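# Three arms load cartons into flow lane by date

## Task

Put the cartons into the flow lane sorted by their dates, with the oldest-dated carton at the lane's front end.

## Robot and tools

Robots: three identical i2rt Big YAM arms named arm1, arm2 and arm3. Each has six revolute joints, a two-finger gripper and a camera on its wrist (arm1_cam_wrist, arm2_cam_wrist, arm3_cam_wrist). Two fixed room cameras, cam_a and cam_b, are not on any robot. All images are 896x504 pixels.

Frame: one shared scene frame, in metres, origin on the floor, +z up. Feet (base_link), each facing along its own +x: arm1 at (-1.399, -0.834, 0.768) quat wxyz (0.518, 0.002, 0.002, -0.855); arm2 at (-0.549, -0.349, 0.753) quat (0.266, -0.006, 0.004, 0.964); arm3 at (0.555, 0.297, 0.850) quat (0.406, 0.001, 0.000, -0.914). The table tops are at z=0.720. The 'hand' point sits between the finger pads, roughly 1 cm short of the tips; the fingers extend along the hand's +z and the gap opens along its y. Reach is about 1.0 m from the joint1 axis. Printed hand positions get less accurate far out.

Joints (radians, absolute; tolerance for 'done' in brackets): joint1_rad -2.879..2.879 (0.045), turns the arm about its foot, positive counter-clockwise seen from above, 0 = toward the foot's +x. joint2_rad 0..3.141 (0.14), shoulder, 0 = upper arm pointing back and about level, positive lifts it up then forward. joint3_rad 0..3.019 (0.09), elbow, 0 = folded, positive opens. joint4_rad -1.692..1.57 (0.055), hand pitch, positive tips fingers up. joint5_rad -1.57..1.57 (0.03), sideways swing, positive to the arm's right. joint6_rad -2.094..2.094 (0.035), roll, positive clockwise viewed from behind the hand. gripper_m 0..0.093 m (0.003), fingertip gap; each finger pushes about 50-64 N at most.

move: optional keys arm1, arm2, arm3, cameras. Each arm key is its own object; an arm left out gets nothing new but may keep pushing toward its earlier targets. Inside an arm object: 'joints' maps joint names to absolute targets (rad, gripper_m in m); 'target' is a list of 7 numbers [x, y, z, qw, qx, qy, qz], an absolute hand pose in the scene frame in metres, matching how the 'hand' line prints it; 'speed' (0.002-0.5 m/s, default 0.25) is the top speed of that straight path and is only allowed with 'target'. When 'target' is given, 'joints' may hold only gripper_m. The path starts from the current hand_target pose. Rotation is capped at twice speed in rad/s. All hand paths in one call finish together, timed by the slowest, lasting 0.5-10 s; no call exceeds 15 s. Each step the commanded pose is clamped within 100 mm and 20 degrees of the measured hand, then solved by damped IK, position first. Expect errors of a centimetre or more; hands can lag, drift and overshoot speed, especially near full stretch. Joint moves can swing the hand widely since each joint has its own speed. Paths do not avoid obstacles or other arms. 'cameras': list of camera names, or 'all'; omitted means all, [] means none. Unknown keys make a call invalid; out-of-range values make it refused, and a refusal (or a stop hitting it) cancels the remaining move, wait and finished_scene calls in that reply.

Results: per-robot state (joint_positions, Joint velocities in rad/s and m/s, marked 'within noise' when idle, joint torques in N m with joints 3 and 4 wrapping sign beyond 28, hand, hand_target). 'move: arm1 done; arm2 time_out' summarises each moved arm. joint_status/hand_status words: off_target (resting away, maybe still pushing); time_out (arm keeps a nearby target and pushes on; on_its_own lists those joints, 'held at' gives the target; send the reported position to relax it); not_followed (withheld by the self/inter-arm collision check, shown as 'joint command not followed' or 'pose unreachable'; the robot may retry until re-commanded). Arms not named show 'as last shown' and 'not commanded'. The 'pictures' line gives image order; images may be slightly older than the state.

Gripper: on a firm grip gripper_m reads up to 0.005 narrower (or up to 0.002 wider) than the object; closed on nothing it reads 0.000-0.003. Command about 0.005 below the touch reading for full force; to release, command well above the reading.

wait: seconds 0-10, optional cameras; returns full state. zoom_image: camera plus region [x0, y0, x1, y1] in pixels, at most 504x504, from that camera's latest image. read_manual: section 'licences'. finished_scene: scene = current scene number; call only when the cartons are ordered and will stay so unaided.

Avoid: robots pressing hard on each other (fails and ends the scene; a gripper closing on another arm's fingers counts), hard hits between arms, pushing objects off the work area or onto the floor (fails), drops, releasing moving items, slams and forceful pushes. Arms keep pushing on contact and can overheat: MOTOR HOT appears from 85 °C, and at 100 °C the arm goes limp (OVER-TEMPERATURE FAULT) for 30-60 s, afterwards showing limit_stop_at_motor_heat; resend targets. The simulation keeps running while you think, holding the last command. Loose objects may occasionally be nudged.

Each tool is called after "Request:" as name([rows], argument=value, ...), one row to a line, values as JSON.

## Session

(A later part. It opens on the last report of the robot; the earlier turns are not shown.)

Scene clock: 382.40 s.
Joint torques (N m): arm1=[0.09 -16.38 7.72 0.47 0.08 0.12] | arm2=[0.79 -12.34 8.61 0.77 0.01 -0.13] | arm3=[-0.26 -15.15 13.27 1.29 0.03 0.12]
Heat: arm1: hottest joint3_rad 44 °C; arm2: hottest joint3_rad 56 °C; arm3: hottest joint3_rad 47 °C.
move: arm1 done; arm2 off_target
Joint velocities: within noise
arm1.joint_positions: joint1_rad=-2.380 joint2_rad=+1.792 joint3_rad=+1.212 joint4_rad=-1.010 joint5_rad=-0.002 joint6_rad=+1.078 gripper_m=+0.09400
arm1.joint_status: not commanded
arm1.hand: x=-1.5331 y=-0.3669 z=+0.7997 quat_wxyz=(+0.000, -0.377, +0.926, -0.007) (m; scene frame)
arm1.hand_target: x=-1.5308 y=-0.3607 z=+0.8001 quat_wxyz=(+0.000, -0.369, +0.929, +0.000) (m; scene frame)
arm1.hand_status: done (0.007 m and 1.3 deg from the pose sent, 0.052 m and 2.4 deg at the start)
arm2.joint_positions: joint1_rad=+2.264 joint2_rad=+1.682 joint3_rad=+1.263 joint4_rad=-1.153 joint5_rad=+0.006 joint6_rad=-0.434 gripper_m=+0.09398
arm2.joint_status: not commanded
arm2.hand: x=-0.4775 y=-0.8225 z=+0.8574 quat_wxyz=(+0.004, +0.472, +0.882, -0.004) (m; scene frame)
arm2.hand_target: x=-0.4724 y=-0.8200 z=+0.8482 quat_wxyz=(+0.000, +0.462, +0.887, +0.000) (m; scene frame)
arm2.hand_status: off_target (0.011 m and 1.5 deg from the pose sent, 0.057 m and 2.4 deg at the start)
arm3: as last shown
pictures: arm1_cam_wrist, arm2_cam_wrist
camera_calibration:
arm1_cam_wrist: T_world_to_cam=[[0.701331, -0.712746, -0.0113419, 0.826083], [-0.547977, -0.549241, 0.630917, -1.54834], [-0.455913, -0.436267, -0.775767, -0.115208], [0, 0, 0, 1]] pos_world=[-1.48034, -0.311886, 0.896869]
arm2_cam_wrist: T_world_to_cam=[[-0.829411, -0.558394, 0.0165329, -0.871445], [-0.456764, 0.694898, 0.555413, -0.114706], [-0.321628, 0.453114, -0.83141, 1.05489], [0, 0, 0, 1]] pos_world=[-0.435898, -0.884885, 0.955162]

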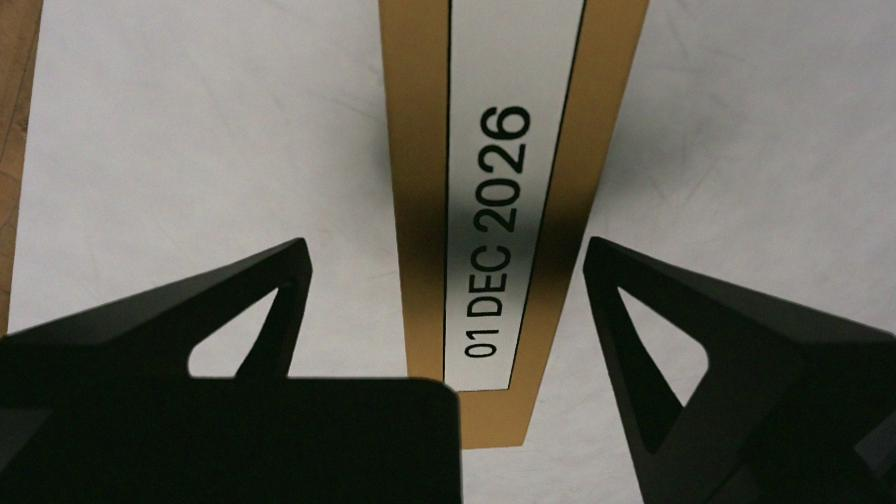

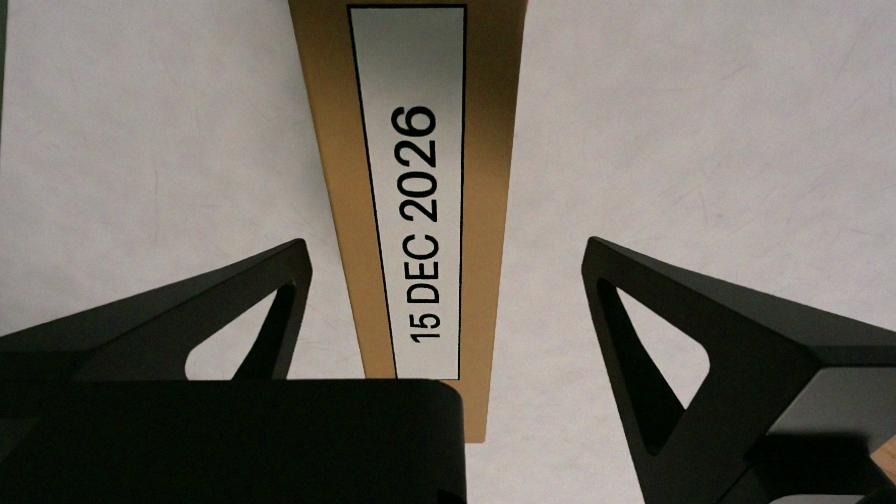

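Request:
move(arm1={"target": [-1.5216, -0.3698, 0.785, 0.0, -0.3689, 0.9295, 0.0], "speed": 0.15}, arm2={"target": [-0.4648, -0.8152, 0.824, 0.0, 0.4617, 0.8870, 0.0], "speed": 0.15}, cameras=["arm1_cam_wrist", "arm2_cam_wrist"])

Scene clock: 391.97 s.
Joint torques (N m): arm1=[-0.62 -16.26 7.13 0.43 0.1 0] | arm2=[0.62 -11.99 8.24 0.76 0 0.04] | arm3=[-0.09 -14.97 13.27 1.26 0.01 0.11]
Heat: arm1: hottest joint3_rad 43 °C; arm2: hottest joint3_rad 54 °C; arm3: hottest joint3_rad 47 °C.
move: arm1 done; arm2 off_target
Joint velocities: within noise
arm1.joint_positions: joint1_rad=-2.384 joint2_rad=+1.792 joint3_rad=+1.166 joint4_rad=-0.961 joint5_rad=-0.002 joint6_rad=+1.078 gripper_m=+0.09400
arm1.joint_status: not commanded
arm1.hand: x=-1.5285 y=-0.3754 z=+0.7850 quat_wxyz=(+0.000, -0.375, +0.927, -0.006) (m; scene frame)
arm1.hand_target: x=-1.5217 y=-0.3699 z=+0.7851 quat_wxyz=(+0.000, -0.369, +0.929, +0.000) (m; scene frame)
arm1.hand_status: done (0.009 m and 1.0 deg from the pose sent, 0.019 m and 1.3 deg at the start)
arm2.joint_positions: joint1_rad=+2.282 joint2_rad=+1.696 joint3_rad=+1.222 joint4_rad=-1.089 joint5_rad=+0.006 joint6_rad=-0.435 gripper_m=+0.09398
arm2.joint_status: not commanded
arm2.hand: x=-0.4689 y=-0.8197 z=+0.8368 quat_wxyz=(+0.007, +0.464, +0.886, -0.008) (m; scene frame)
arm2.hand_target: x=-0.4650 y=-0.8149 z=+0.8242 quat_wxyz=(+0.000, +0.462, +0.887, +0.000) (m; scene frame)
arm2.hand_status: off_target (0.014 m and 1.2 deg from the pose sent, 0.036 m and 1.5 deg at the start)
arm3: as last shown
pictures: arm1_cam_wrist, arm2_cam_wrist
camera_calibration:
arm1_cam_wrist: T_world_to_cam=[[0.698267, -0.715712, -0.0134046, 0.812415], [-0.549929, -0.548324, 0.630015, -1.54317], [-0.458259, -0.432547, -0.776467, -0.129874], [0, 0, 0, 1]] pos_world=[-1.47544, -0.320881, 0.88227]
arm2_cam_wrist: T_world_to_cam=[[-0.818874, -0.57361, 0.0204009, -0.873173], [-0.470286, 0.690899, 0.54908, -0.105689], [-0.329053, 0.440033, -0.835521, 1.02848], [0, 0, 0, 1]] pos_world=[-0.426299, -0.880405, 0.93516]

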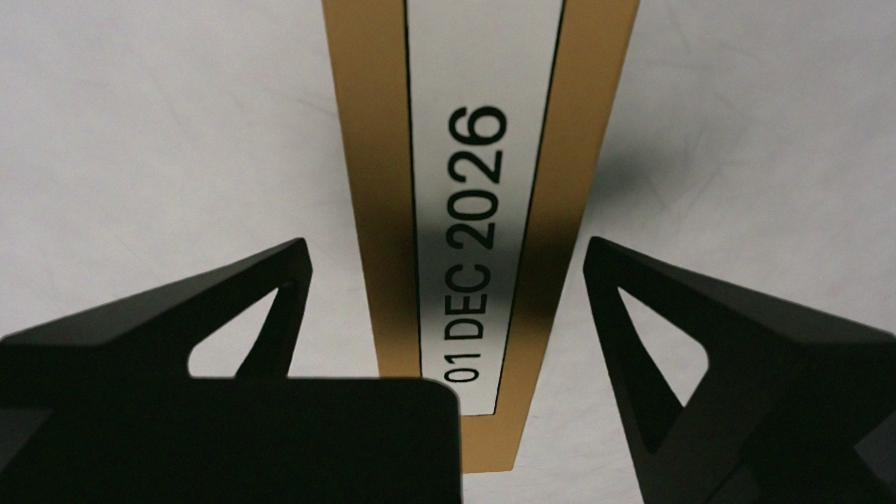

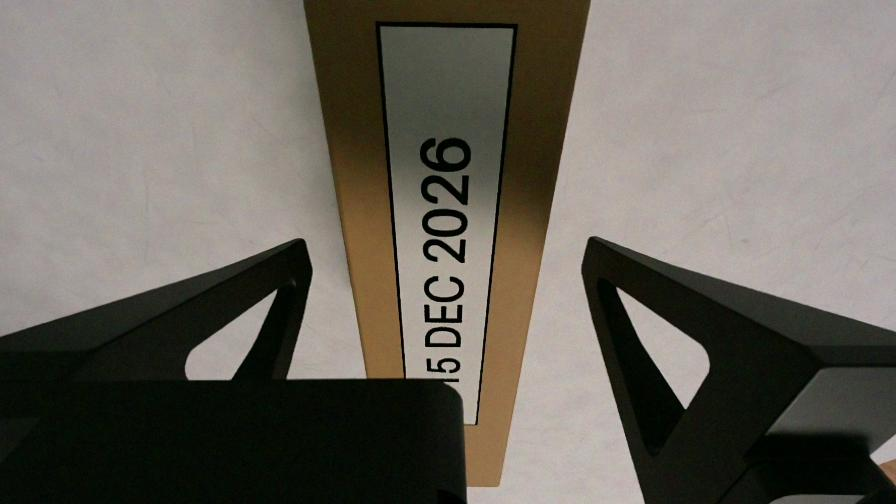

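Request:
move(arm1={"joints": {"gripper_m": 0.05}}, arm2={"joints": {"gripper_m": 0.05}}, cameras=["arm1_cam_wrist", "arm2_cam_wrist"])

Scene clock: 396.00 s.
Joint torques (N m): arm1=[-0.56 -16.21 7.27 0.44 0.16 0] | arm2=[0.62 -12.28 8.05 0.75 0.02 0.04] | arm3=[-0.21 -15.09 13.27 1.31 0.02 0.13]
Heat: arm1: hottest joint3_rad 43 °C; arm2: hottest joint3_rad 53 °C; arm3: hottest joint3_rad 47 °C.
move: arm1 off_target; arm2 off_target
Joint velocities: within noise
arm1.joint_positions: joint1_rad=-2.384 joint2_rad=+1.792 joint3_rad=+1.164 joint4_rad=-0.960 joint5_rad=-0.003 joint6_rad=+1.078 gripper_m=+0.05967
arm1.joint_status: gripper_m off_target (ended at +0.05970, target +0.05000)
arm1.hand: x=-1.5286 y=-0.3762 z=+0.7844 quat_wxyz=(-0.001, -0.375, +0.927, -0.007) (m; scene frame)
arm1.hand_target: x=-1.5217 y=-0.3700 z=+0.7851 quat_wxyz=(+0.000, -0.369, +0.929, +0.000) (m; scene frame)
arm1.hand_status: not commanded
arm2.joint_positions: joint1_rad=+2.283 joint2_rad=+1.696 joint3_rad=+1.222 joint4_rad=-1.088 joint5_rad=+0.005 joint6_rad=-0.434 gripper_m=+0.05964
arm2.joint_status: gripper_m off_target (ended at +0.05967, target +0.05000)
arm2.hand: x=-0.4685 y=-0.8197 z=+0.8368 quat_wxyz=(+0.007, +0.464, +0.886, -0.008) (m; scene frame)
arm2.hand_target: x=-0.4649 y=-0.8149 z=+0.8242 quat_wxyz=(+0.000, +0.462, +0.887, +0.000) (m; scene frame)
arm2.hand_status: not commanded
arm3: as last shown
pictures: arm1_cam_wrist, arm2_cam_wrist
camera_calibration:
arm1_cam_wrist: T_world_to_cam=[[0.698288, -0.715697, -0.0130687, 0.811647], [-0.549191, -0.547363, 0.631493, -1.54291], [-0.459111, -0.433787, -0.775272, -0.133339], [0, 0, 0, 1]] pos_world=[-1.47534, -0.32148, 0.881571]
arm2_cam_wrist: T_world_to_cam=[[-0.818872, -0.573621, 0.0201983, -0.872664], [-0.470568, 0.691077, 0.548614, -0.105028], [-0.328655, 0.43974, -0.835832, 1.02881], [0, 0, 0, 1]] pos_world=[-0.425898, -0.880405, 0.93516]

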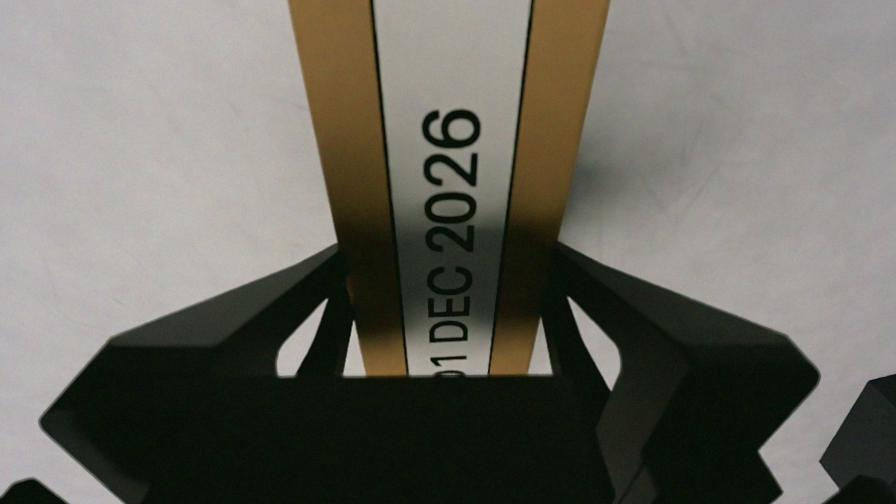

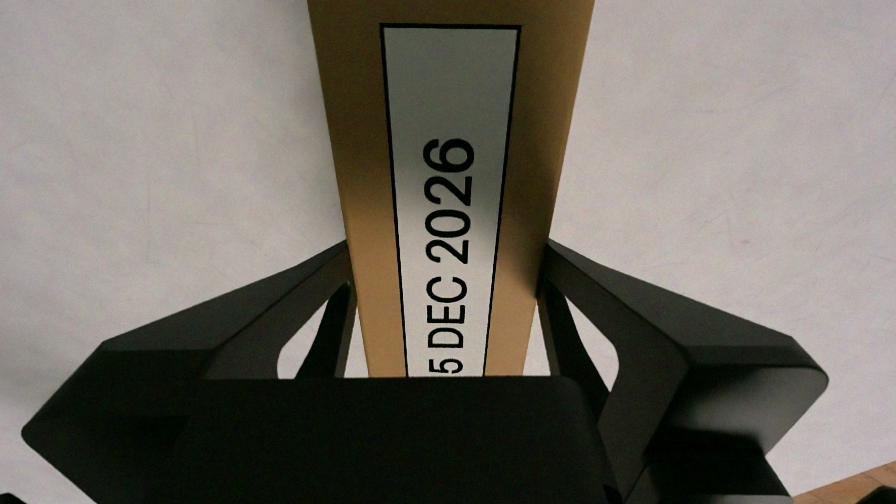

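Request:
move(arm1={"target": [-1.5217, -0.3700, 0.885, 0.0, -0.3689, 0.9295, 0.0], "speed": 0.12}, arm2={"target": [-0.4650, -0.8150, 0.905, 0.0, 0.4617, 0.8870, 0.0], "speed": 0.12}, cameras=["arm1_cam_wrist", "arm2_cam_wrist"])

Scene clock: 404.87 s.
Joint torques (N m): arm1=[-0.62 -17.26 12.16 -0.42 0.19 0] | arm2=[0.62 -14.15 14.38 -0.31 -0.04 0.04] | arm3=[-0.21 -14.97 13.26 1.33 0.03 0.12]
Heat: arm1: hottest joint3_rad 43 °C; arm2: hottest joint3_rad 51 °C; arm3: hottest joint3_rad 47 °C.
move: arm1 off_target; arm2 off_target
Joint velocities: within noise
arm1.joint_positions: joint1_rad=-2.384 joint2_rad=+1.685 joint3_rad=+1.231 joint4_rad=-1.188 joint5_rad=-0.003 joint6_rad=+1.078 gripper_m=+0.05967
arm1.joint_status: not commanded
arm1.hand: x=-1.5237 y=-0.3935 z=+0.8560 quat_wxyz=(-0.003, -0.375, +0.927, -0.033) (m; scene frame)
arm1.hand_target: x=-1.5213 y=-0.3716 z=+0.8852 quat_wxyz=(+0.000, -0.369, +0.929, +0.000) (m; scene frame)
arm1.hand_status: off_target (0.037 m and 3.9 deg from the pose sent, 0.101 m and 1.1 deg at the start)
arm2.joint_positions: joint1_rad=+2.283 joint2_rad=+1.639 joint3_rad=+1.264 joint4_rad=-1.274 joint5_rad=+0.006 joint6_rad=-0.434 gripper_m=+0.05966
arm2.joint_status: not commanded
arm2.hand: x=-0.4736 y=-0.7929 z=+0.8778 quat_wxyz=(-0.019, +0.463, +0.886, +0.026) (m; scene frame)
arm2.hand_target: x=-0.4653 y=-0.8133 z=+0.9054 quat_wxyz=(+0.001, +0.462, +0.887, +0.000) (m; scene frame)
arm2.hand_status: off_target (0.036 m and 3.7 deg from the pose sent, 0.068 m and 1.3 deg at the start)
arm3: as last shown
pictures: arm1_cam_wrist, arm2_cam_wrist
camera_calibration:
arm1_cam_wrist: T_world_to_cam=[[0.697738, -0.715553, 0.0338427, 0.755938], [-0.558788, -0.514098, 0.650737, -1.61302], [-0.448239, -0.472955, -0.758548, -0.0962745], [0, 0, 0, 1]] pos_world=[-1.47194, -0.333872, 0.951042]
arm2_cam_wrist: T_world_to_cam=[[-0.818504, -0.574289, -0.0155973, -0.831197], [-0.461965, 0.641789, 0.612123, -0.239305], [-0.341526, 0.508231, -0.790608, 1.05812], [0, 0, 0, 1]] pos_world=[-0.429511, -0.861536, 0.970082]

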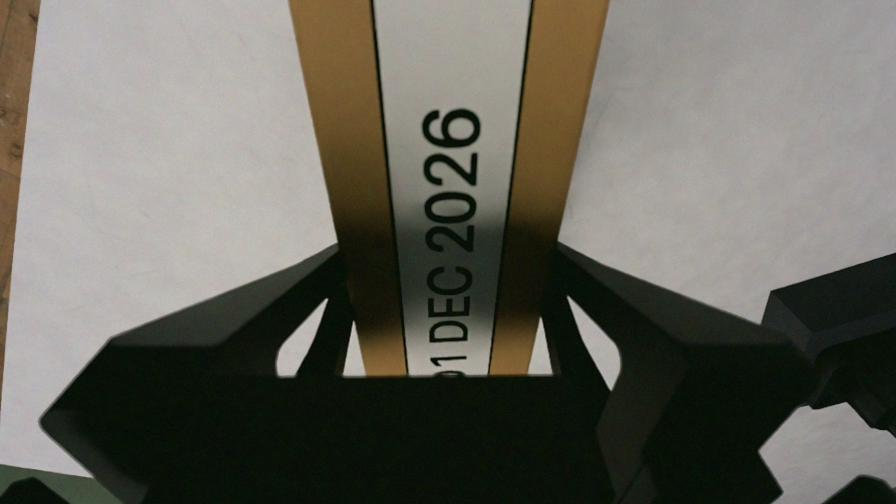

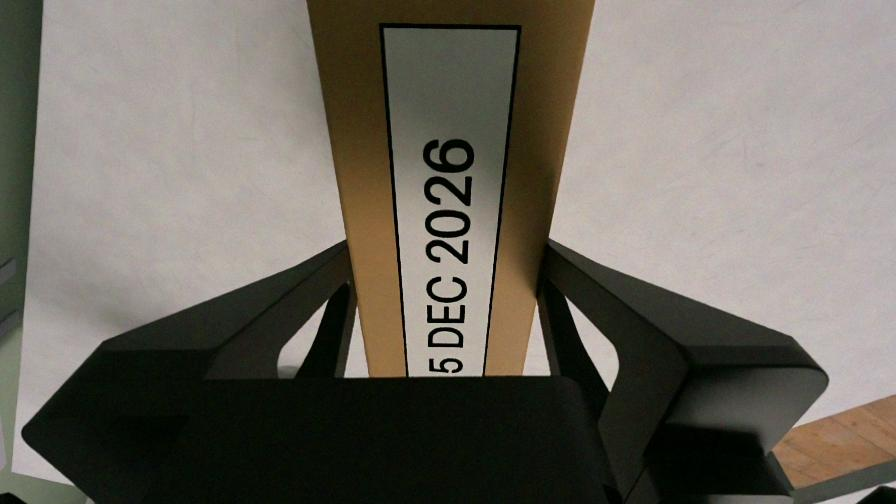

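Request:
move(arm2={"joints": {"joint1_rad": -0.44, "joint2_rad": 1.384, "joint3_rad": 1.118, "joint4_rad": -1.244, "joint5_rad": 0.0, "joint6_rad": 0.0}}, cameras=["arm2_cam_wrist", "cam_a"])

Scene clock: 424.50 s.
Joint torques (N m): arm1=[-0.56 -17.2 12.15 -0.39 0.19 0] | arm2=[-0.38 -10.93 9.39 0.05 -0.1 0.07] | arm3=[-0.21 -15.03 13.26 1.29 0.03 0.12]
Heat: arm1: hottest joint3_rad 44 °C; arm2: hottest joint3_rad 56 °C; arm3: hottest joint3_rad 48 °C.
move: arm2 done
Joint velocities: within noise
arm1.joint_positions: joint1_rad=-2.385 joint2_rad=+1.685 joint3_rad=+1.231 joint4_rad=-1.189 joint5_rad=-0.003 joint6_rad=+1.078 gripper_m=+0.05967
arm1.joint_status: not commanded
arm1.hand: x=-1.5236 y=-0.3936 z=+0.8560 quat_wxyz=(-0.004, -0.374, +0.927, -0.033) (m; scene frame)
arm1.hand_target: x=-1.5212 y=-0.3716 z=+0.8852 quat_wxyz=(+0.000, -0.369, +0.930, +0.000) (m; scene frame)
arm1.hand_status: not commanded
arm2.joint_positions: joint1_rad=-0.436 joint2_rad=+1.396 joint3_rad=+1.123 joint4_rad=-1.236 joint5_rad=+0.002 joint6_rad=-0.009 gripper_m=+0.05969
arm2.joint_status: all done
arm2.hand: x=-0.7774 y=-0.0107 z=+0.9139 quat_wxyz=(-0.013, +0.885, -0.464, -0.020) (m; scene frame)
arm2.hand_target: x=-0.7738 y=-0.0135 z=+0.9164 quat_wxyz=(-0.011, +0.882, -0.470, -0.020) (m; scene frame)
arm2.hand_status: not commanded
arm3: as last shown
pictures: arm2_cam_wrist, cam_a
camera_calibration:
arm2_cam_wrist: T_world_to_cam=[[0.820095, 0.571987, 0.0166208, 0.626469], [0.479377, -0.702596, 0.525886, -0.107429], [0.312478, -0.423309, -0.850393, 1.13849], [0, 0, 0, 1]] pos_world=[-0.818017, 0.0481214, 1.01425]

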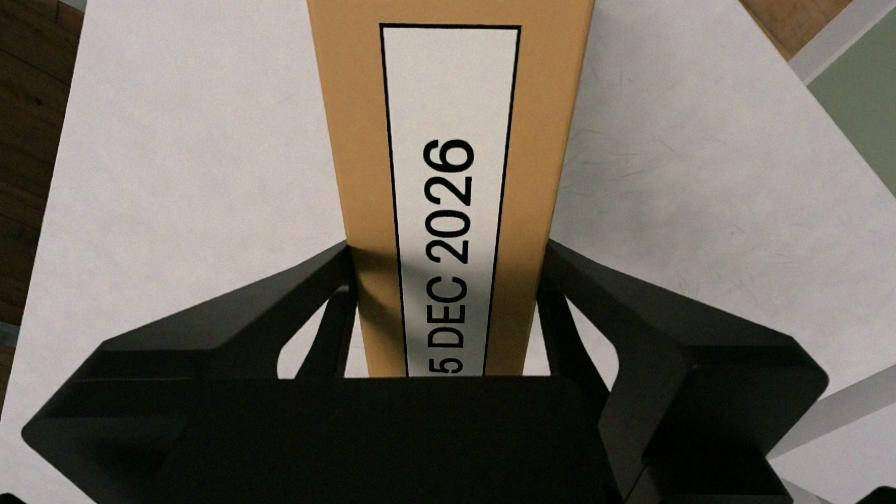

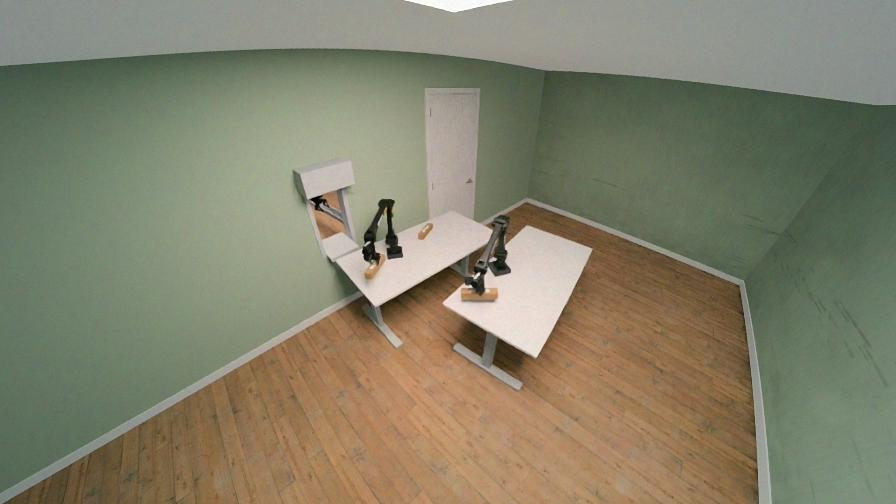

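Request:
zoom_image(camera="cam_a", region=[412, 218, 440, 244])

Request:
zoom_image(camera="cam_a", region=[330, 190, 430, 290])

Scaled by 18.000 from the camera's 896x504 image, which has a finer 1280x720 frame.

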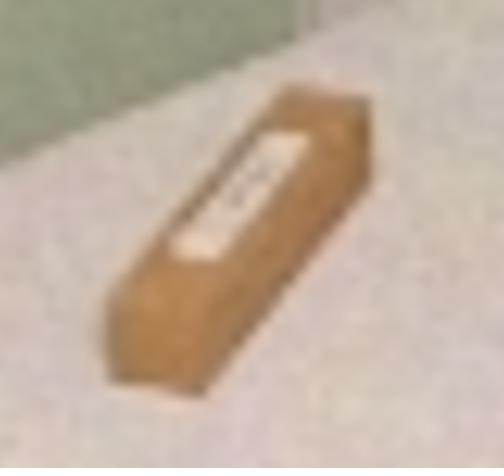

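Scaled by 5.040 from the camera's 896x504 image, which has a finer 1280x720 frame.

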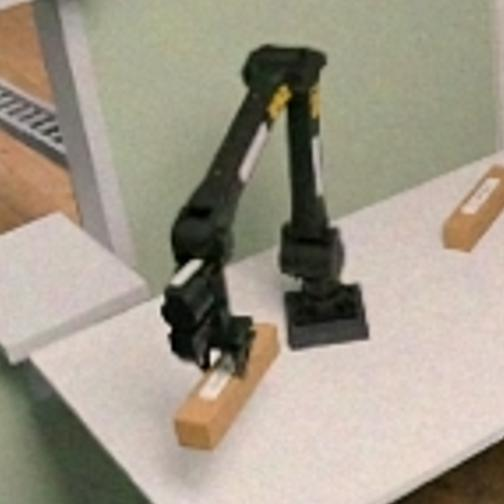

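Request:
move(arm2={"target": [-0.760, -0.034, 0.790, 0.0, 0.885, -0.466, 0.0], "speed": 0.15}, cameras=["arm2_cam_wrist"])

Scene clock: 432.27 s.
Joint torques (N m): arm1=[-0.5 -17.32 12.15 -0.38 0.18 0] | arm2=[-0.32 -9.64 8.16 0.72 -0.11 -0.02] | arm3=[-0.38 -14.97 13.33 1.25 0.02 0.12]
Heat: arm1: hottest joint3_rad 44 °C; arm2: hottest joint3_rad 54 °C; arm3: hottest joint3_rad 48 °C.
move: arm2 done
Joint velocities: within noise
arm1: as last shown
arm2.joint_positions: joint1_rad=-0.436 joint2_rad=+1.507 joint3_rad=+0.883 joint4_rad=-0.938 joint5_rad=+0.001 joint6_rad=-0.009 gripper_m=+0.05969
arm2.joint_status: not commanded
arm2.hand: x=-0.7604 y=-0.0358 z=+0.7912 quat_wxyz=(+0.001, +0.886, -0.464, +0.003) (m; scene frame)
arm2.hand_target: x=-0.7600 y=-0.0340 z=+0.7900 quat_wxyz=(+0.000, +0.885, -0.466, +0.000) (m; scene frame)
arm2.hand_status: done (0.002 m and 0.4 deg from the pose sent, 0.127 m and 2.7 deg at the start)
arm3.joint_positions: joint1_rad=-0.296 joint2_rad=+1.388 joint3_rad=+1.204 joint4_rad=-0.491 joint5_rad=+0.000 joint6_rad=-0.006 gripper_m=+0.09399
arm3.joint_status: not commanded
arm3.hand: x=+0.0503 y=-0.0042 z=+1.1406 quat_wxyz=(-0.114, -0.868, -0.243, +0.417) (m; scene frame)
arm3.hand_target: x=+0.0467 y=-0.0037 z=+1.1374 quat_wxyz=(-0.114, -0.872, -0.239, +0.412) (m; scene frame)
arm3.hand_status: not commanded
pictures: arm2_cam_wrist
camera_calibration:
arm2_cam_wrist: T_world_to_cam=[[0.81965, 0.572673, 0.0148231, 0.630046], [0.463553, -0.678228, 0.570197, -0.115041], [0.33659, -0.460491, -0.821374, 1.01222], [0, 0, 0, 1]] pos_world=[-0.803793, 0.027284, 0.88767]

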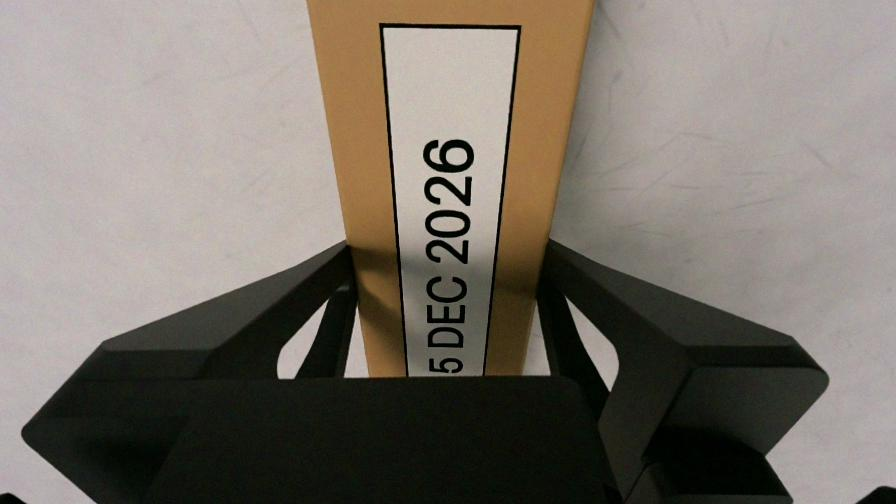

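Request:
move(arm2={"target": [-0.760, -0.034, 0.772, 0.0, 0.885, -0.466, 0.0], "speed": 0.08}, cameras=["arm2_cam_wrist"])

Scene clock: 435.10 s.
Joint torques (N m): arm1=[-0.56 -17.26 12.15 -0.39 0.18 0] | arm2=[-0.32 -9.11 7.41 0.96 -0.1 -0.02] | arm3=[-0.09 -15.09 13.29 1.31 0.03 0.13]
Heat: arm1: hottest joint3_rad 44 °C; arm2: hottest joint3_rad 54 °C; arm3: hottest joint3_rad 48 °C.
move: arm2 done
Joint velocities: within noise
arm1, arm3: as last shown
arm2.joint_positions: joint1_rad=-0.436 joint2_rad=+1.531 joint3_rad=+0.868 joint4_rad=-0.889 joint5_rad=+0.000 joint6_rad=-0.009 gripper_m=+0.05969
arm2.joint_status: not commanded
arm2.hand: x=-0.7619 y=-0.0336 z=+0.7783 quat_wxyz=(-0.002, +0.886, -0.464, -0.002) (m; scene frame)
arm2.hand_target: x=-0.7601 y=-0.0341 z=+0.7722 quat_wxyz=(+0.000, +0.885, -0.466, +0.000) (m; scene frame)
arm2.hand_status: done (0.007 m and 0.3 deg from the pose sent, 0.019 m and 0.4 deg at the start)
pictures: arm2_cam_wrist
camera_calibration:
arm2_cam_wrist: T_world_to_cam=[[0.819771, 0.572507, 0.0145401, 0.630595], [0.466981, -0.682935, 0.56172, -0.0963464], [0.331518, -0.453692, -0.8272, 1.00401], [0, 0, 0, 1]] pos_world=[-0.804798, 0.0286908, 0.875465]

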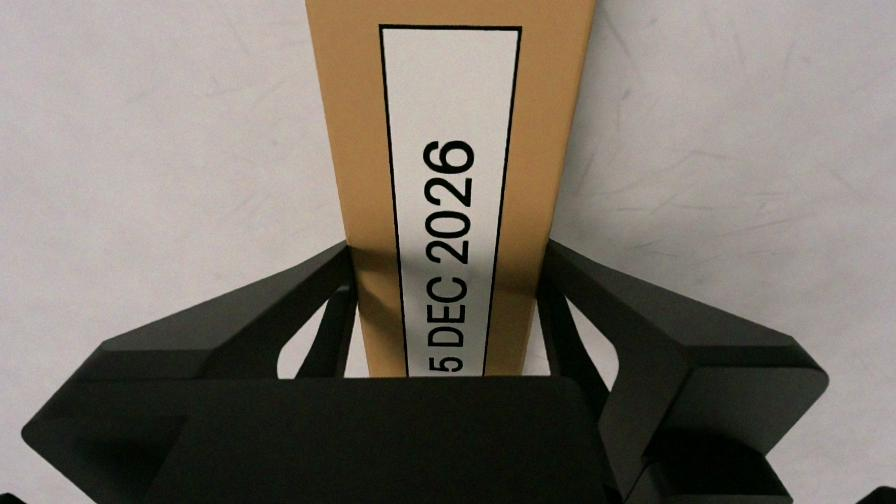

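Request:
move(arm2={"joints": {"gripper_m": 0.09}}, cameras=["arm2_cam_wrist"])

Scene clock: 438.30 s.
Joint torques (N m): arm1=[-0.5 -17.26 12.14 -0.35 0.19 0] | arm2=[-0.32 -9.11 7.41 0.79 -0.1 -0.02] | arm3=[-0.32 -15.21 13.26 1.29 0.02 0.11]
Heat: arm1: hottest joint3_rad 44 °C; arm2: hottest joint3_rad 53 °C; arm3: hottest joint3_rad 48 °C.
move: arm2 done
Joint velocities: within noise
arm1, arm3: as last shown
arm2.joint_positions: joint1_rad=-0.436 joint2_rad=+1.531 joint3_rad=+0.868 joint4_rad=-0.885 joint5_rad=+0.000 joint6_rad=-0.009 gripper_m=+0.08985
arm2.joint_status: all done
arm2.hand: x=-0.7625 y=-0.0328 z=+0.7783 quat_wxyz=(-0.003, +0.886, -0.464, -0.003) (m; scene frame)
arm2.hand_target: x=-0.7601 y=-0.0341 z=+0.7722 quat_wxyz=(+0.000, +0.885, -0.466, +0.000) (m; scene frame)
arm2.hand_status: not commanded
pictures: arm2_cam_wrist
camera_calibration:
arm2_cam_wrist: T_world_to_cam=[[0.81977, 0.572506, 0.0146223, 0.630476], [0.468337, -0.684868, 0.558227, -0.0918781], [0.329603, -0.450769, -0.82956, 1.0051], [0, 0, 0, 1]] pos_world=[-0.8051, 0.0291938, 0.875863]

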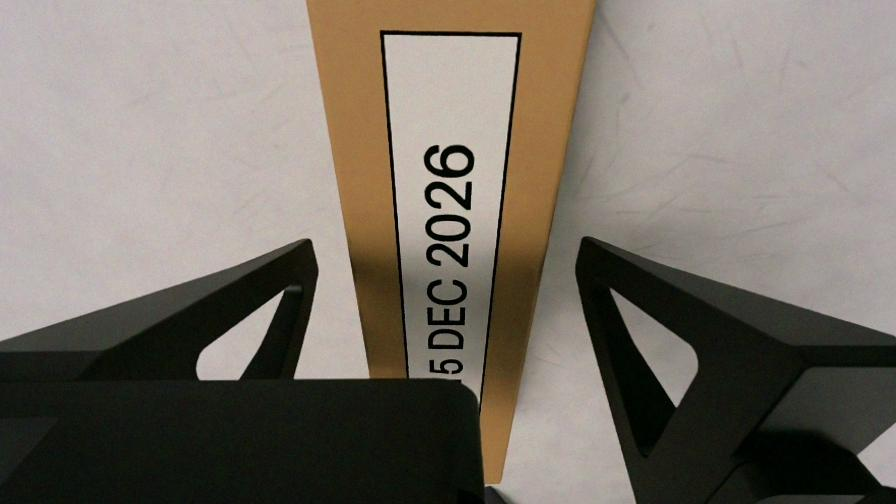

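Request:
move(arm1={"joints": {"joint1_rad": 2.515, "joint2_rad": 1.757, "joint3_rad": 1.51, "joint4_rad": -1.273, "joint5_rad": 0.0, "joint6_rad": 0.0}}, arm2={"target": [-0.760, -0.034, 0.90, 0.0, 0.885, -0.466, 0.0], "speed": 0.2}, cameras=["arm1_cam_wrist", "arm2_cam_wrist", "cam_a"])

Scene clock: 454.27 s.
Joint torques (N m): arm1=[0.79 -21.3 9.33 -0.17 0.04 -0.03] | arm2=[-0.32 -8.12 13.33 -0.1 -0.09 -0.03] | arm3=[-0.09 -15.21 13.24 1.28 0.03 0.12]
Heat: arm1: hottest joint3_rad 45 °C; arm2: hottest joint3_rad 50 °C; arm3: hottest joint3_rad 48 °C.
move: arm1 done; arm2 off_target
Joint velocities: within noise
arm1.joint_positions: joint1_rad=+2.517 joint2_rad=+1.794 joint3_rad=+1.498 joint4_rad=-1.263 joint5_rad=+0.001 joint6_rad=+0.006 gripper_m=+0.05980
arm1.joint_status: all done
arm1.hand: x=-0.9159 y=-0.5929 z=+0.8978 quat_wxyz=(-0.008, +0.228, -0.974, -0.003) (m; scene frame)
arm1.hand_target: x=-0.9141 y=-0.5933 z=+0.9212 quat_wxyz=(-0.027, +0.229, -0.973, -0.008) (m; scene frame)
arm1.hand_status: not commanded
arm2.joint_positions: joint1_rad=-0.436 joint2_rad=+1.353 joint3_rad=+0.999 joint4_rad=-1.237 joint5_rad=+0.000 joint6_rad=-0.009 gripper_m=+0.08994
arm2.joint_status: not commanded
arm2.hand: x=-0.7513 y=-0.0495 z=+0.8846 quat_wxyz=(+0.008, +0.886, -0.464, +0.016) (m; scene frame)
arm2.hand_target: x=-0.7596 y=-0.0347 z=+0.9000 quat_wxyz=(+0.000, +0.885, -0.466, +0.000) (m; scene frame)
arm2.hand_status: off_target (0.024 m and 2.0 deg from the pose sent, 0.122 m and 0.5 deg at the start)
arm3: as last shown
pictures: arm1_cam_wrist, arm2_cam_wrist, cam_a
camera_calibration:
arm1_cam_wrist: T_world_to_cam=[[0.447358, -0.893924, -0.0277694, -0.0920966], [-0.698336, -0.368539, 0.613601, -1.41121], [-0.558747, -0.255107, -0.789128, 0.168928], [0, 0, 0, 1]] pos_world=[-0.849912, -0.559319, 0.99667]
arm2_cam_wrist: T_world_to_cam=[[0.819486, 0.572927, 0.0140314, 0.629661], [0.45421, -0.66422, 0.593721, -0.208843], [0.349479, -0.480173, -0.804548, 1.07343], [0, 0, 0, 1]] pos_world=[-0.79628, 0.015964, 0.978784]

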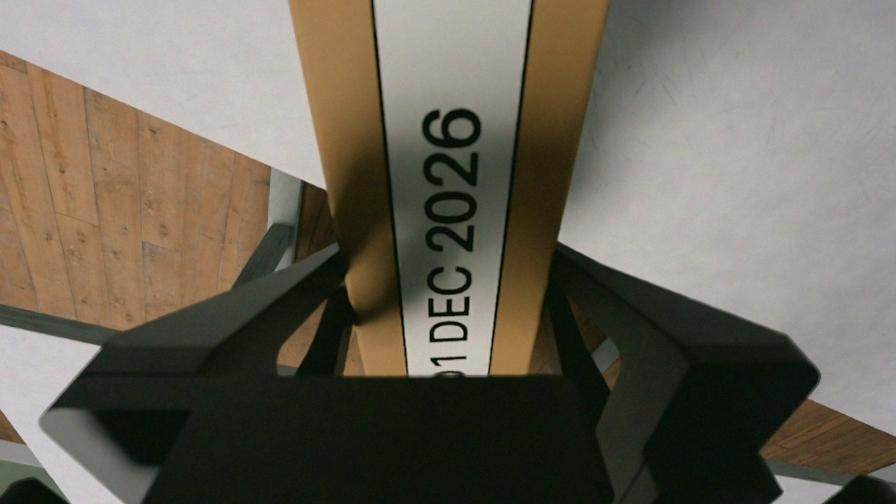

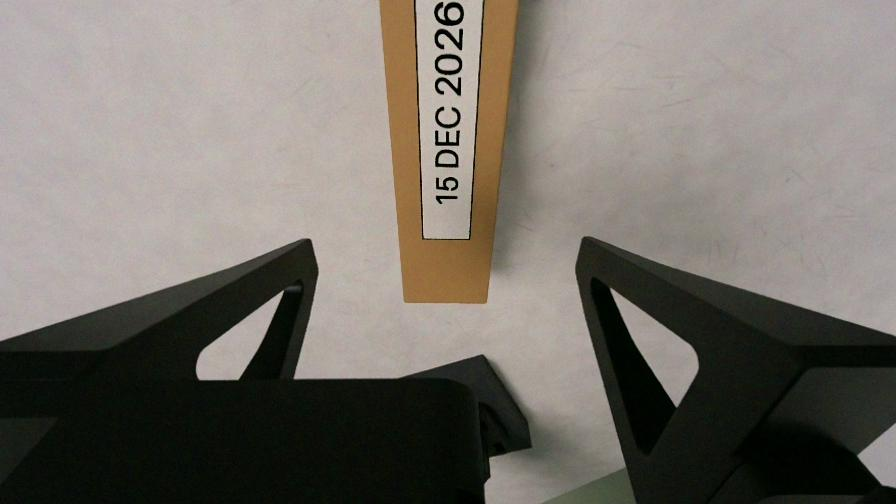

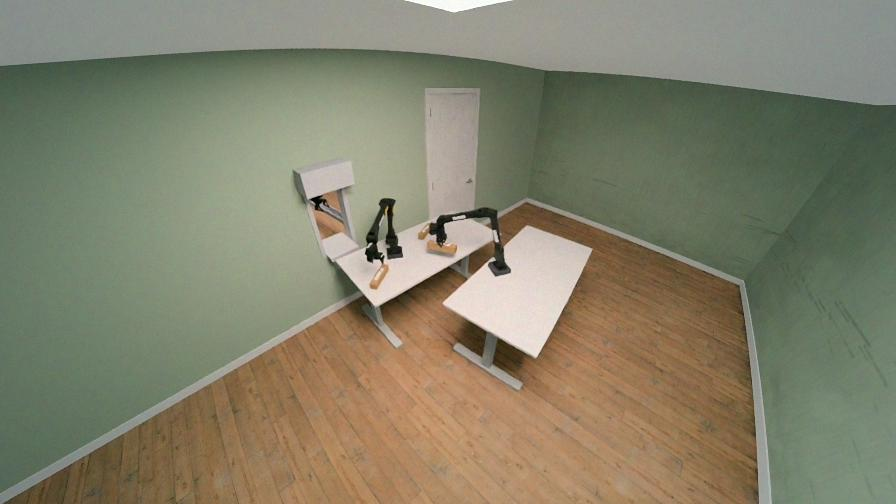

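Request:
move(arm1={"target": [-0.850, -0.556, 0.810, 0.0, 0.2292, -0.9734, 0.0], "speed": 0.15}, cameras=["arm1_cam_wrist"])

Scene clock: 459.33 s.
Joint torques (N m): arm1=[1.38 -20.37 11.7 0.16 0.03 0.06] | arm2=[-0.32 -8.06 13.34 -0.12 -0.1 -0.03] | arm3=[-0.38 -15.33 13.27 1.28 0.03 0.12]
Heat: arm1: hottest joint3_rad 45 °C; arm2: hottest joint3_rad 51 °C; arm3: hottest joint3_rad 48 °C.
move: arm1 off_target
Joint velocities: within noise
arm1.joint_positions: joint1_rad=+2.517 joint2_rad=+2.057 joint3_rad=+1.626 joint4_rad=-1.188 joint5_rad=+0.005 joint6_rad=+0.006 gripper_m=+0.05980
arm1.joint_status: not commanded
arm1.hand: x=-0.8671 y=-0.5688 z=+0.7987 quat_wxyz=(+0.021, +0.228, -0.973, +0.005) (m; scene frame)
arm1.hand_target: x=-0.8510 y=-0.5564 z=+0.8104 quat_wxyz=(+0.000, +0.229, -0.973, +0.000) (m; scene frame)
arm1.hand_status: off_target (0.024 m and 2.5 deg from the pose sent, 0.116 m and 1.0 deg at the start)
arm2, arm3: as last shown
pictures: arm1_cam_wrist
camera_calibration:
arm1_cam_wrist: T_world_to_cam=[[0.446231, -0.894599, -0.0238759, -0.0995526], [-0.665006, -0.349327, 0.660104, -1.30474], [-0.598869, -0.278682, -0.750794, 0.0453123], [0, 0, 0, 1]] pos_world=[-0.796102, -0.532213, 0.89291]

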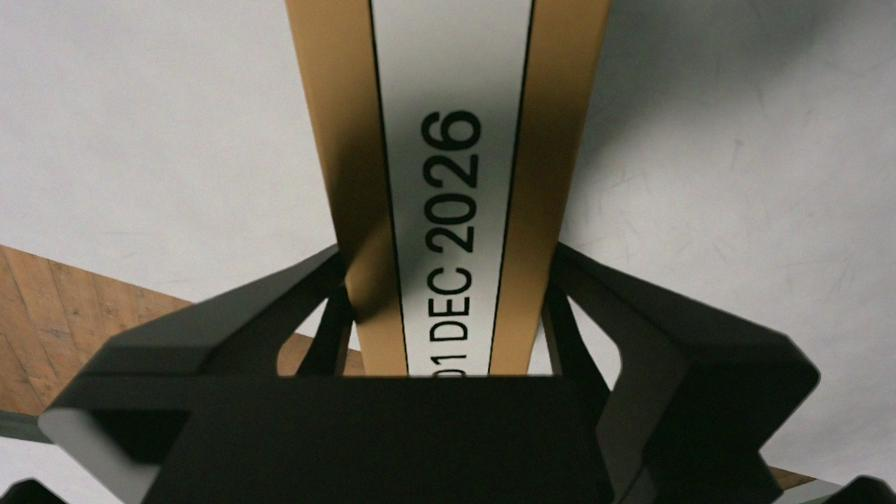

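Request:
move(arm1={"target": [-0.845, -0.553, 0.788, 0.0, 0.2292, -0.9734, 0.0], "speed": 0.1}, cameras=["arm1_cam_wrist"])

Scene clock: 464.10 s.
Joint torques (N m): arm1=[1.49 -18.96 11.19 0.5 -0.01 0.07] | arm2=[-0.38 -8.12 13.37 -0.1 -0.1 -0.03] | arm3=[-0.21 -15.03 13.23 1.33 0.03 0.11]
Heat: arm1: hottest joint3_rad 46 °C; arm2: hottest joint3_rad 52 °C; arm3: hottest joint3_rad 48 °C.
move: arm1 off_target
Joint velocities: within noise
arm1.joint_positions: joint1_rad=+2.517 joint2_rad=+2.072 joint3_rad=+1.636 joint4_rad=-1.160 joint5_rad=+0.005 joint6_rad=+0.006 gripper_m=+0.05980
arm1.joint_status: not commanded
arm1.hand: x=-0.8589 y=-0.5647 z=+0.7929 quat_wxyz=(+0.010, +0.228, -0.974, +0.003) (m; scene frame)
arm1.hand_target: x=-0.8457 y=-0.5533 z=+0.7883 quat_wxyz=(+0.000, +0.229, -0.973, +0.000) (m; scene frame)
arm1.hand_status: off_target (0.019 m and 1.3 deg from the pose sent, 0.029 m and 2.5 deg at the start)
arm2, arm3: as last shown
pictures: arm1_cam_wrist
camera_calibration:
arm1_cam_wrist: T_world_to_cam=[[0.446328, -0.894571, -0.0231221, -0.100265], [-0.678258, -0.355032, 0.643365, -1.29543], [-0.583745, -0.271469, -0.76521, 0.0755069], [0, 0, 0, 1]] pos_world=[-0.789806, -0.529115, 0.888893]

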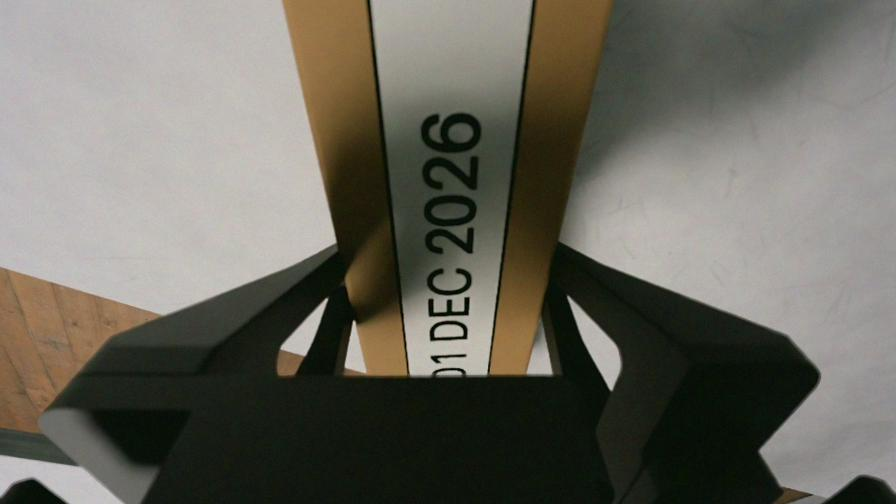

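Request:
move(arm1={"target": [-0.845, -0.553, 0.776, 0.0, 0.2292, -0.9734, 0.0], "speed": 0.1}, cameras=["arm1_cam_wrist"])

Scene clock: 466.67 s.
Joint torques (N m): arm1=[1.38 -18.14 10.29 0.87 -0.02 0.06] | arm2=[-0.32 -8.06 13.34 -0.1 -0.09 -0.03] | arm3=[-0.15 -14.97 13.26 1.31 0.03 0.11]
Heat: arm1: hottest joint3_rad 46 °C; arm2: hottest joint3_rad 52 °C; arm3: hottest joint3_rad 48 °C.
move: arm1 off_target
Joint velocities: within noise
arm1.joint_positions: joint1_rad=+2.517 joint2_rad=+2.074 joint3_rad=+1.636 joint4_rad=-1.146 joint5_rad=+0.006 joint6_rad=+0.007 gripper_m=+0.05980
arm1.joint_status: not commanded
arm1.hand: x=-0.8559 y=-0.5633 z=+0.7917 quat_wxyz=(+0.004, +0.227, -0.974, +0.002) (m; scene frame)
arm1.hand_target: x=-0.8461 y=-0.5535 z=+0.7763 quat_wxyz=(+0.000, +0.229, -0.973, +0.000) (m; scene frame)
arm1.hand_status: off_target (0.022 m and 0.6 deg from the pose sent, 0.025 m and 1.3 deg at the start)
arm2, arm3: as last shown
pictures: arm1_cam_wrist
camera_calibration:
arm1_cam_wrist: T_world_to_cam=[[0.445885, -0.894801, -0.0227742, -0.101137], [-0.685851, -0.357891, 0.633658, -1.29248], [-0.575148, -0.266919, -0.773278, 0.0931026], [0, 0, 0, 1]] pos_world=[-0.787808, -0.528215, 0.888683]

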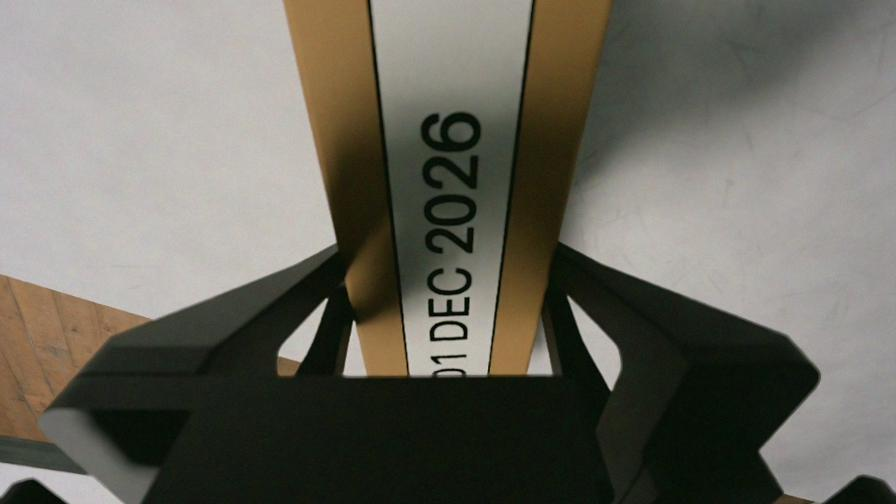

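Request:
move(arm1={"joints": {"gripper_m": 0.09}}, cameras=["arm1_cam_wrist"])

Scene clock: 469.93 s.
Joint torques (N m): arm1=[1.38 -22.3 9.89 0.47 0.01 0.06] | arm2=[-0.32 -8.06 13.35 -0.1 -0.1 -0.03] | arm3=[-0.26 -15.03 13.22 1.26 0.03 0.13]
Heat: arm1: hottest joint3_rad 46 °C; arm2: hottest joint3_rad 52 °C; arm3: hottest joint3_rad 48 °C.
move: arm1 done
Joint velocities: within noise
arm1.joint_positions: joint1_rad=+2.517 joint2_rad=+2.117 joint3_rad=+1.636 joint4_rad=-1.135 joint5_rad=+0.005 joint6_rad=+0.007 gripper_m=+0.08992
arm1.joint_status: all done
arm1.hand: x=-0.8582 y=-0.5642 z=+0.7664 quat_wxyz=(+0.020, +0.227, -0.974, +0.005) (m; scene frame)
arm1.hand_target: x=-0.8460 y=-0.5535 z=+0.7763 quat_wxyz=(+0.000, +0.229, -0.973, +0.000) (m; scene frame)
arm1.hand_status: not commanded
arm2, arm3: as last shown
pictures: arm1_cam_wrist
camera_calibration:
arm1_cam_wrist: T_world_to_cam=[[0.445012, -0.895218, -0.0234469, -0.101962], [-0.66699, -0.348804, 0.658377, -1.27603], [-0.597569, -0.277347, -0.752323, 0.030827], [0, 0, 0, 1]] pos_world=[-0.787302, -0.527812, 0.860907]

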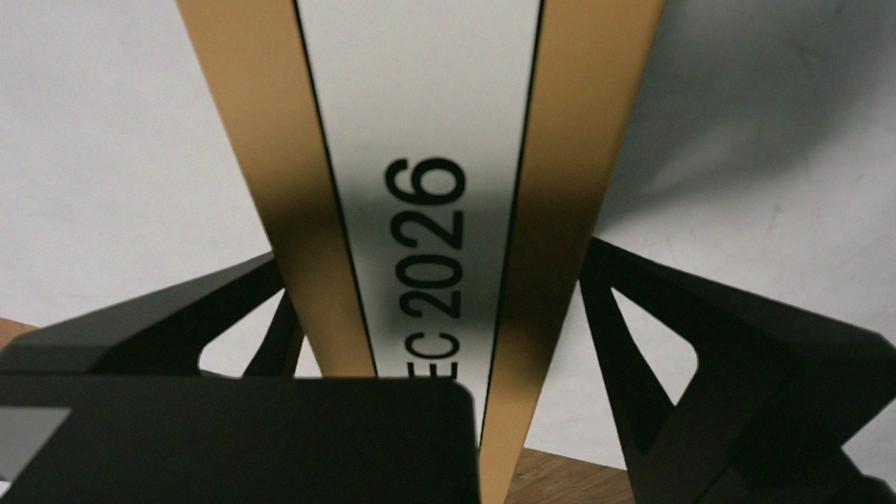

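Request:
move(arm1={"target": [-0.849, -0.556, 0.900, 0.0, 0.2292, -0.9734, 0.0], "speed": 0.2}, cameras=["arm1_cam_wrist"])

Scene clock: 474.33 s.
Joint torques (N m): arm1=[1.32 -20.66 11.99 -0.25 0 0.05] | arm2=[-0.38 -8.06 13.34 -0.09 -0.09 -0.03] | arm3=[-0.38 -15.15 13.22 1.26 0.03 0.12]
Heat: arm1: hottest joint3_rad 46 °C; arm2: hottest joint3_rad 53 °C; arm3: hottest joint3_rad 48 °C.
move: arm1 off_target
Joint velocities: within noise
arm1.joint_positions: joint1_rad=+2.517 joint2_rad=+1.992 joint3_rad=+1.770 joint4_rad=-1.379 joint5_rad=+0.005 joint6_rad=+0.007 gripper_m=+0.08994
arm1.joint_status: not commanded
arm1.hand: x=-0.8586 y=-0.5650 z=+0.8889 quat_wxyz=(+0.012, +0.227, -0.974, +0.004) (m; scene frame)
arm1.hand_target: x=-0.8496 y=-0.5562 z=+0.9001 quat_wxyz=(+0.000, +0.229, -0.973, +0.000) (m; scene frame)
arm1.hand_status: off_target (0.017 m and 1.5 deg from the pose sent, 0.134 m and 2.4 deg at the start)
arm2: as last shown
arm3.joint_positions: joint1_rad=-0.296 joint2_rad=+1.388 joint3_rad=+1.204 joint4_rad=-0.491 joint5_rad=+0.000 joint6_rad=-0.006 gripper_m=+0.09399
arm3.joint_status: not commanded
arm3.hand: x=+0.0503 y=-0.0042 z=+1.1406 quat_wxyz=(-0.114, -0.868, -0.243, +0.417) (m; scene frame)
arm3.hand_target: x=+0.0467 y=-0.0037 z=+1.1374 quat_wxyz=(-0.114, -0.872, -0.239, +0.412) (m; scene frame)
arm3.hand_status: not commanded
pictures: arm1_cam_wrist
camera_calibration:
arm1_cam_wrist: T_world_to_cam=[[0.44526, -0.895094, -0.0234629, -0.0992368], [-0.67637, -0.353397, 0.646247, -1.35704], [-0.586743, -0.271879, -0.762768, 0.144135], [0, 0, 0, 1]] pos_world=[-0.789104, -0.529213, 0.984596]

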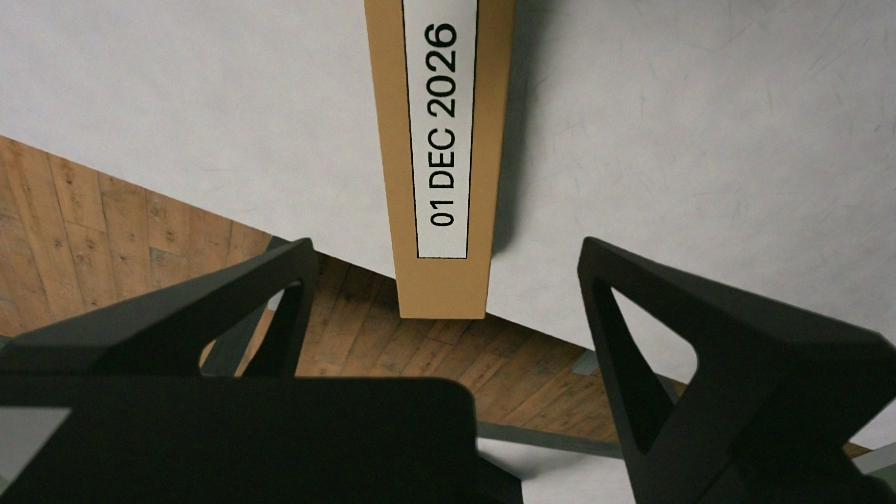

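Request:
move(arm1={"joints": {"joint1_rad": 1.0, "joint2_rad": 1.4, "joint3_rad": 1.2, "joint4_rad": -1.2, "joint5_rad": 0.0, "joint6_rad": 0.0}}, cameras=[])

Request:
move(arm2={"joints": {"joint1_rad": 1.148, "joint2_rad": 1.39, "joint3_rad": 1.037, "joint4_rad": -1.189, "joint5_rad": 0.0, "joint6_rad": 0.148}}, cameras=["arm2_cam_wrist"])

Scene clock: 490.03 s.
Joint torques (N m): arm1=[-0.09 -12.92 9.17 0.58 0.02 -0.03] | arm2=[-0.38 -8 13.34 -0.09 -0.1 -0.02] | arm3=[-0.21 -15.15 13.27 1.35 0.03 0.11]
Heat: arm1: hottest joint3_rad 45 °C; arm2: hottest joint3_rad 54 °C; arm3: hottest joint3_rad 48 °C.
move: arm1 done
Joint velocities: within noise
arm1.joint_positions: joint1_rad=+1.011 joint2_rad=+1.404 joint3_rad=+1.196 joint4_rad=-1.206 joint5_rad=+0.001 joint6_rad=+0.006 gripper_m=+0.08995
arm1.joint_status: all done
arm1.hand: x=-1.1783 y=-1.2135 z=+0.9595 quat_wxyz=(-0.067, -0.499, -0.863, +0.037) (m; scene frame)
arm1.hand_target: x=-1.1811 y=-1.2179 z=+0.9631 quat_wxyz=(-0.073, -0.501, -0.862, +0.040) (m; scene frame)
arm1.hand_status: not commanded
arm2, arm3: as last shown
pictures: none
No camera images: "cameras" was empty.

Scene clock: 491.93 s.
Joint torques (N m): arm1=[-0.09 -12.92 9.17 0.59 0.02 -0.03] | arm2=[0.38 -8.18 12.34 0.42 0.01 0.08] | arm3=[-0.26 -14.97 13.3 1.29 0.02 0.1]
Heat: arm1: hottest joint3_rad 45 °C; arm2: hottest joint3_rad 54 °C; arm3: hottest joint3_rad 48 °C.
move: arm2 done
Joint velocities: within noise
arm1, arm3: as last shown
arm2.joint_positions: joint1_rad=+1.142 joint2_rad=+1.381 joint3_rad=+0.999 joint4_rad=-1.191 joint5_rad=+0.000 joint6_rad=+0.137 gripper_m=+0.08996
arm2.joint_status: all done
arm2.hand: x=-0.8558 y=-0.5575 z=+0.8797 quat_wxyz=(+0.007, +0.973, +0.230, +0.004) (m; scene frame)
arm2.hand_target: x=-0.8669 y=-0.5678 z=+0.8901 quat_wxyz=(+0.012, +0.974, +0.228, -0.010) (m; scene frame)
arm2.hand_status: not commanded
pictures: arm2_cam_wrist
camera_calibration:
arm2_cam_wrist: T_world_to_cam=[[-0.452805, 0.891608, -0.00182287, 0.10924], [0.732291, 0.373061, 0.569715, 0.341523], [0.508642, 0.256635, -0.82184, 1.42428], [0, 0, 0, 1]] pos_world=[-0.925081, -0.590329, 0.976161]

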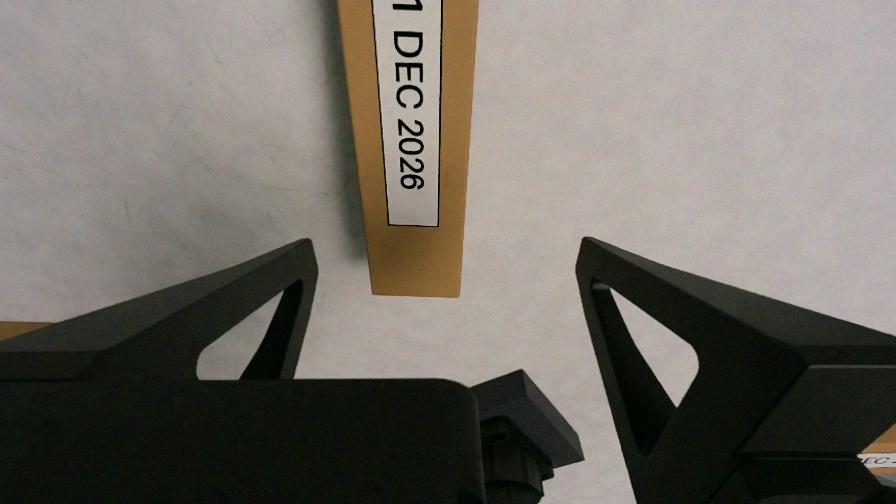

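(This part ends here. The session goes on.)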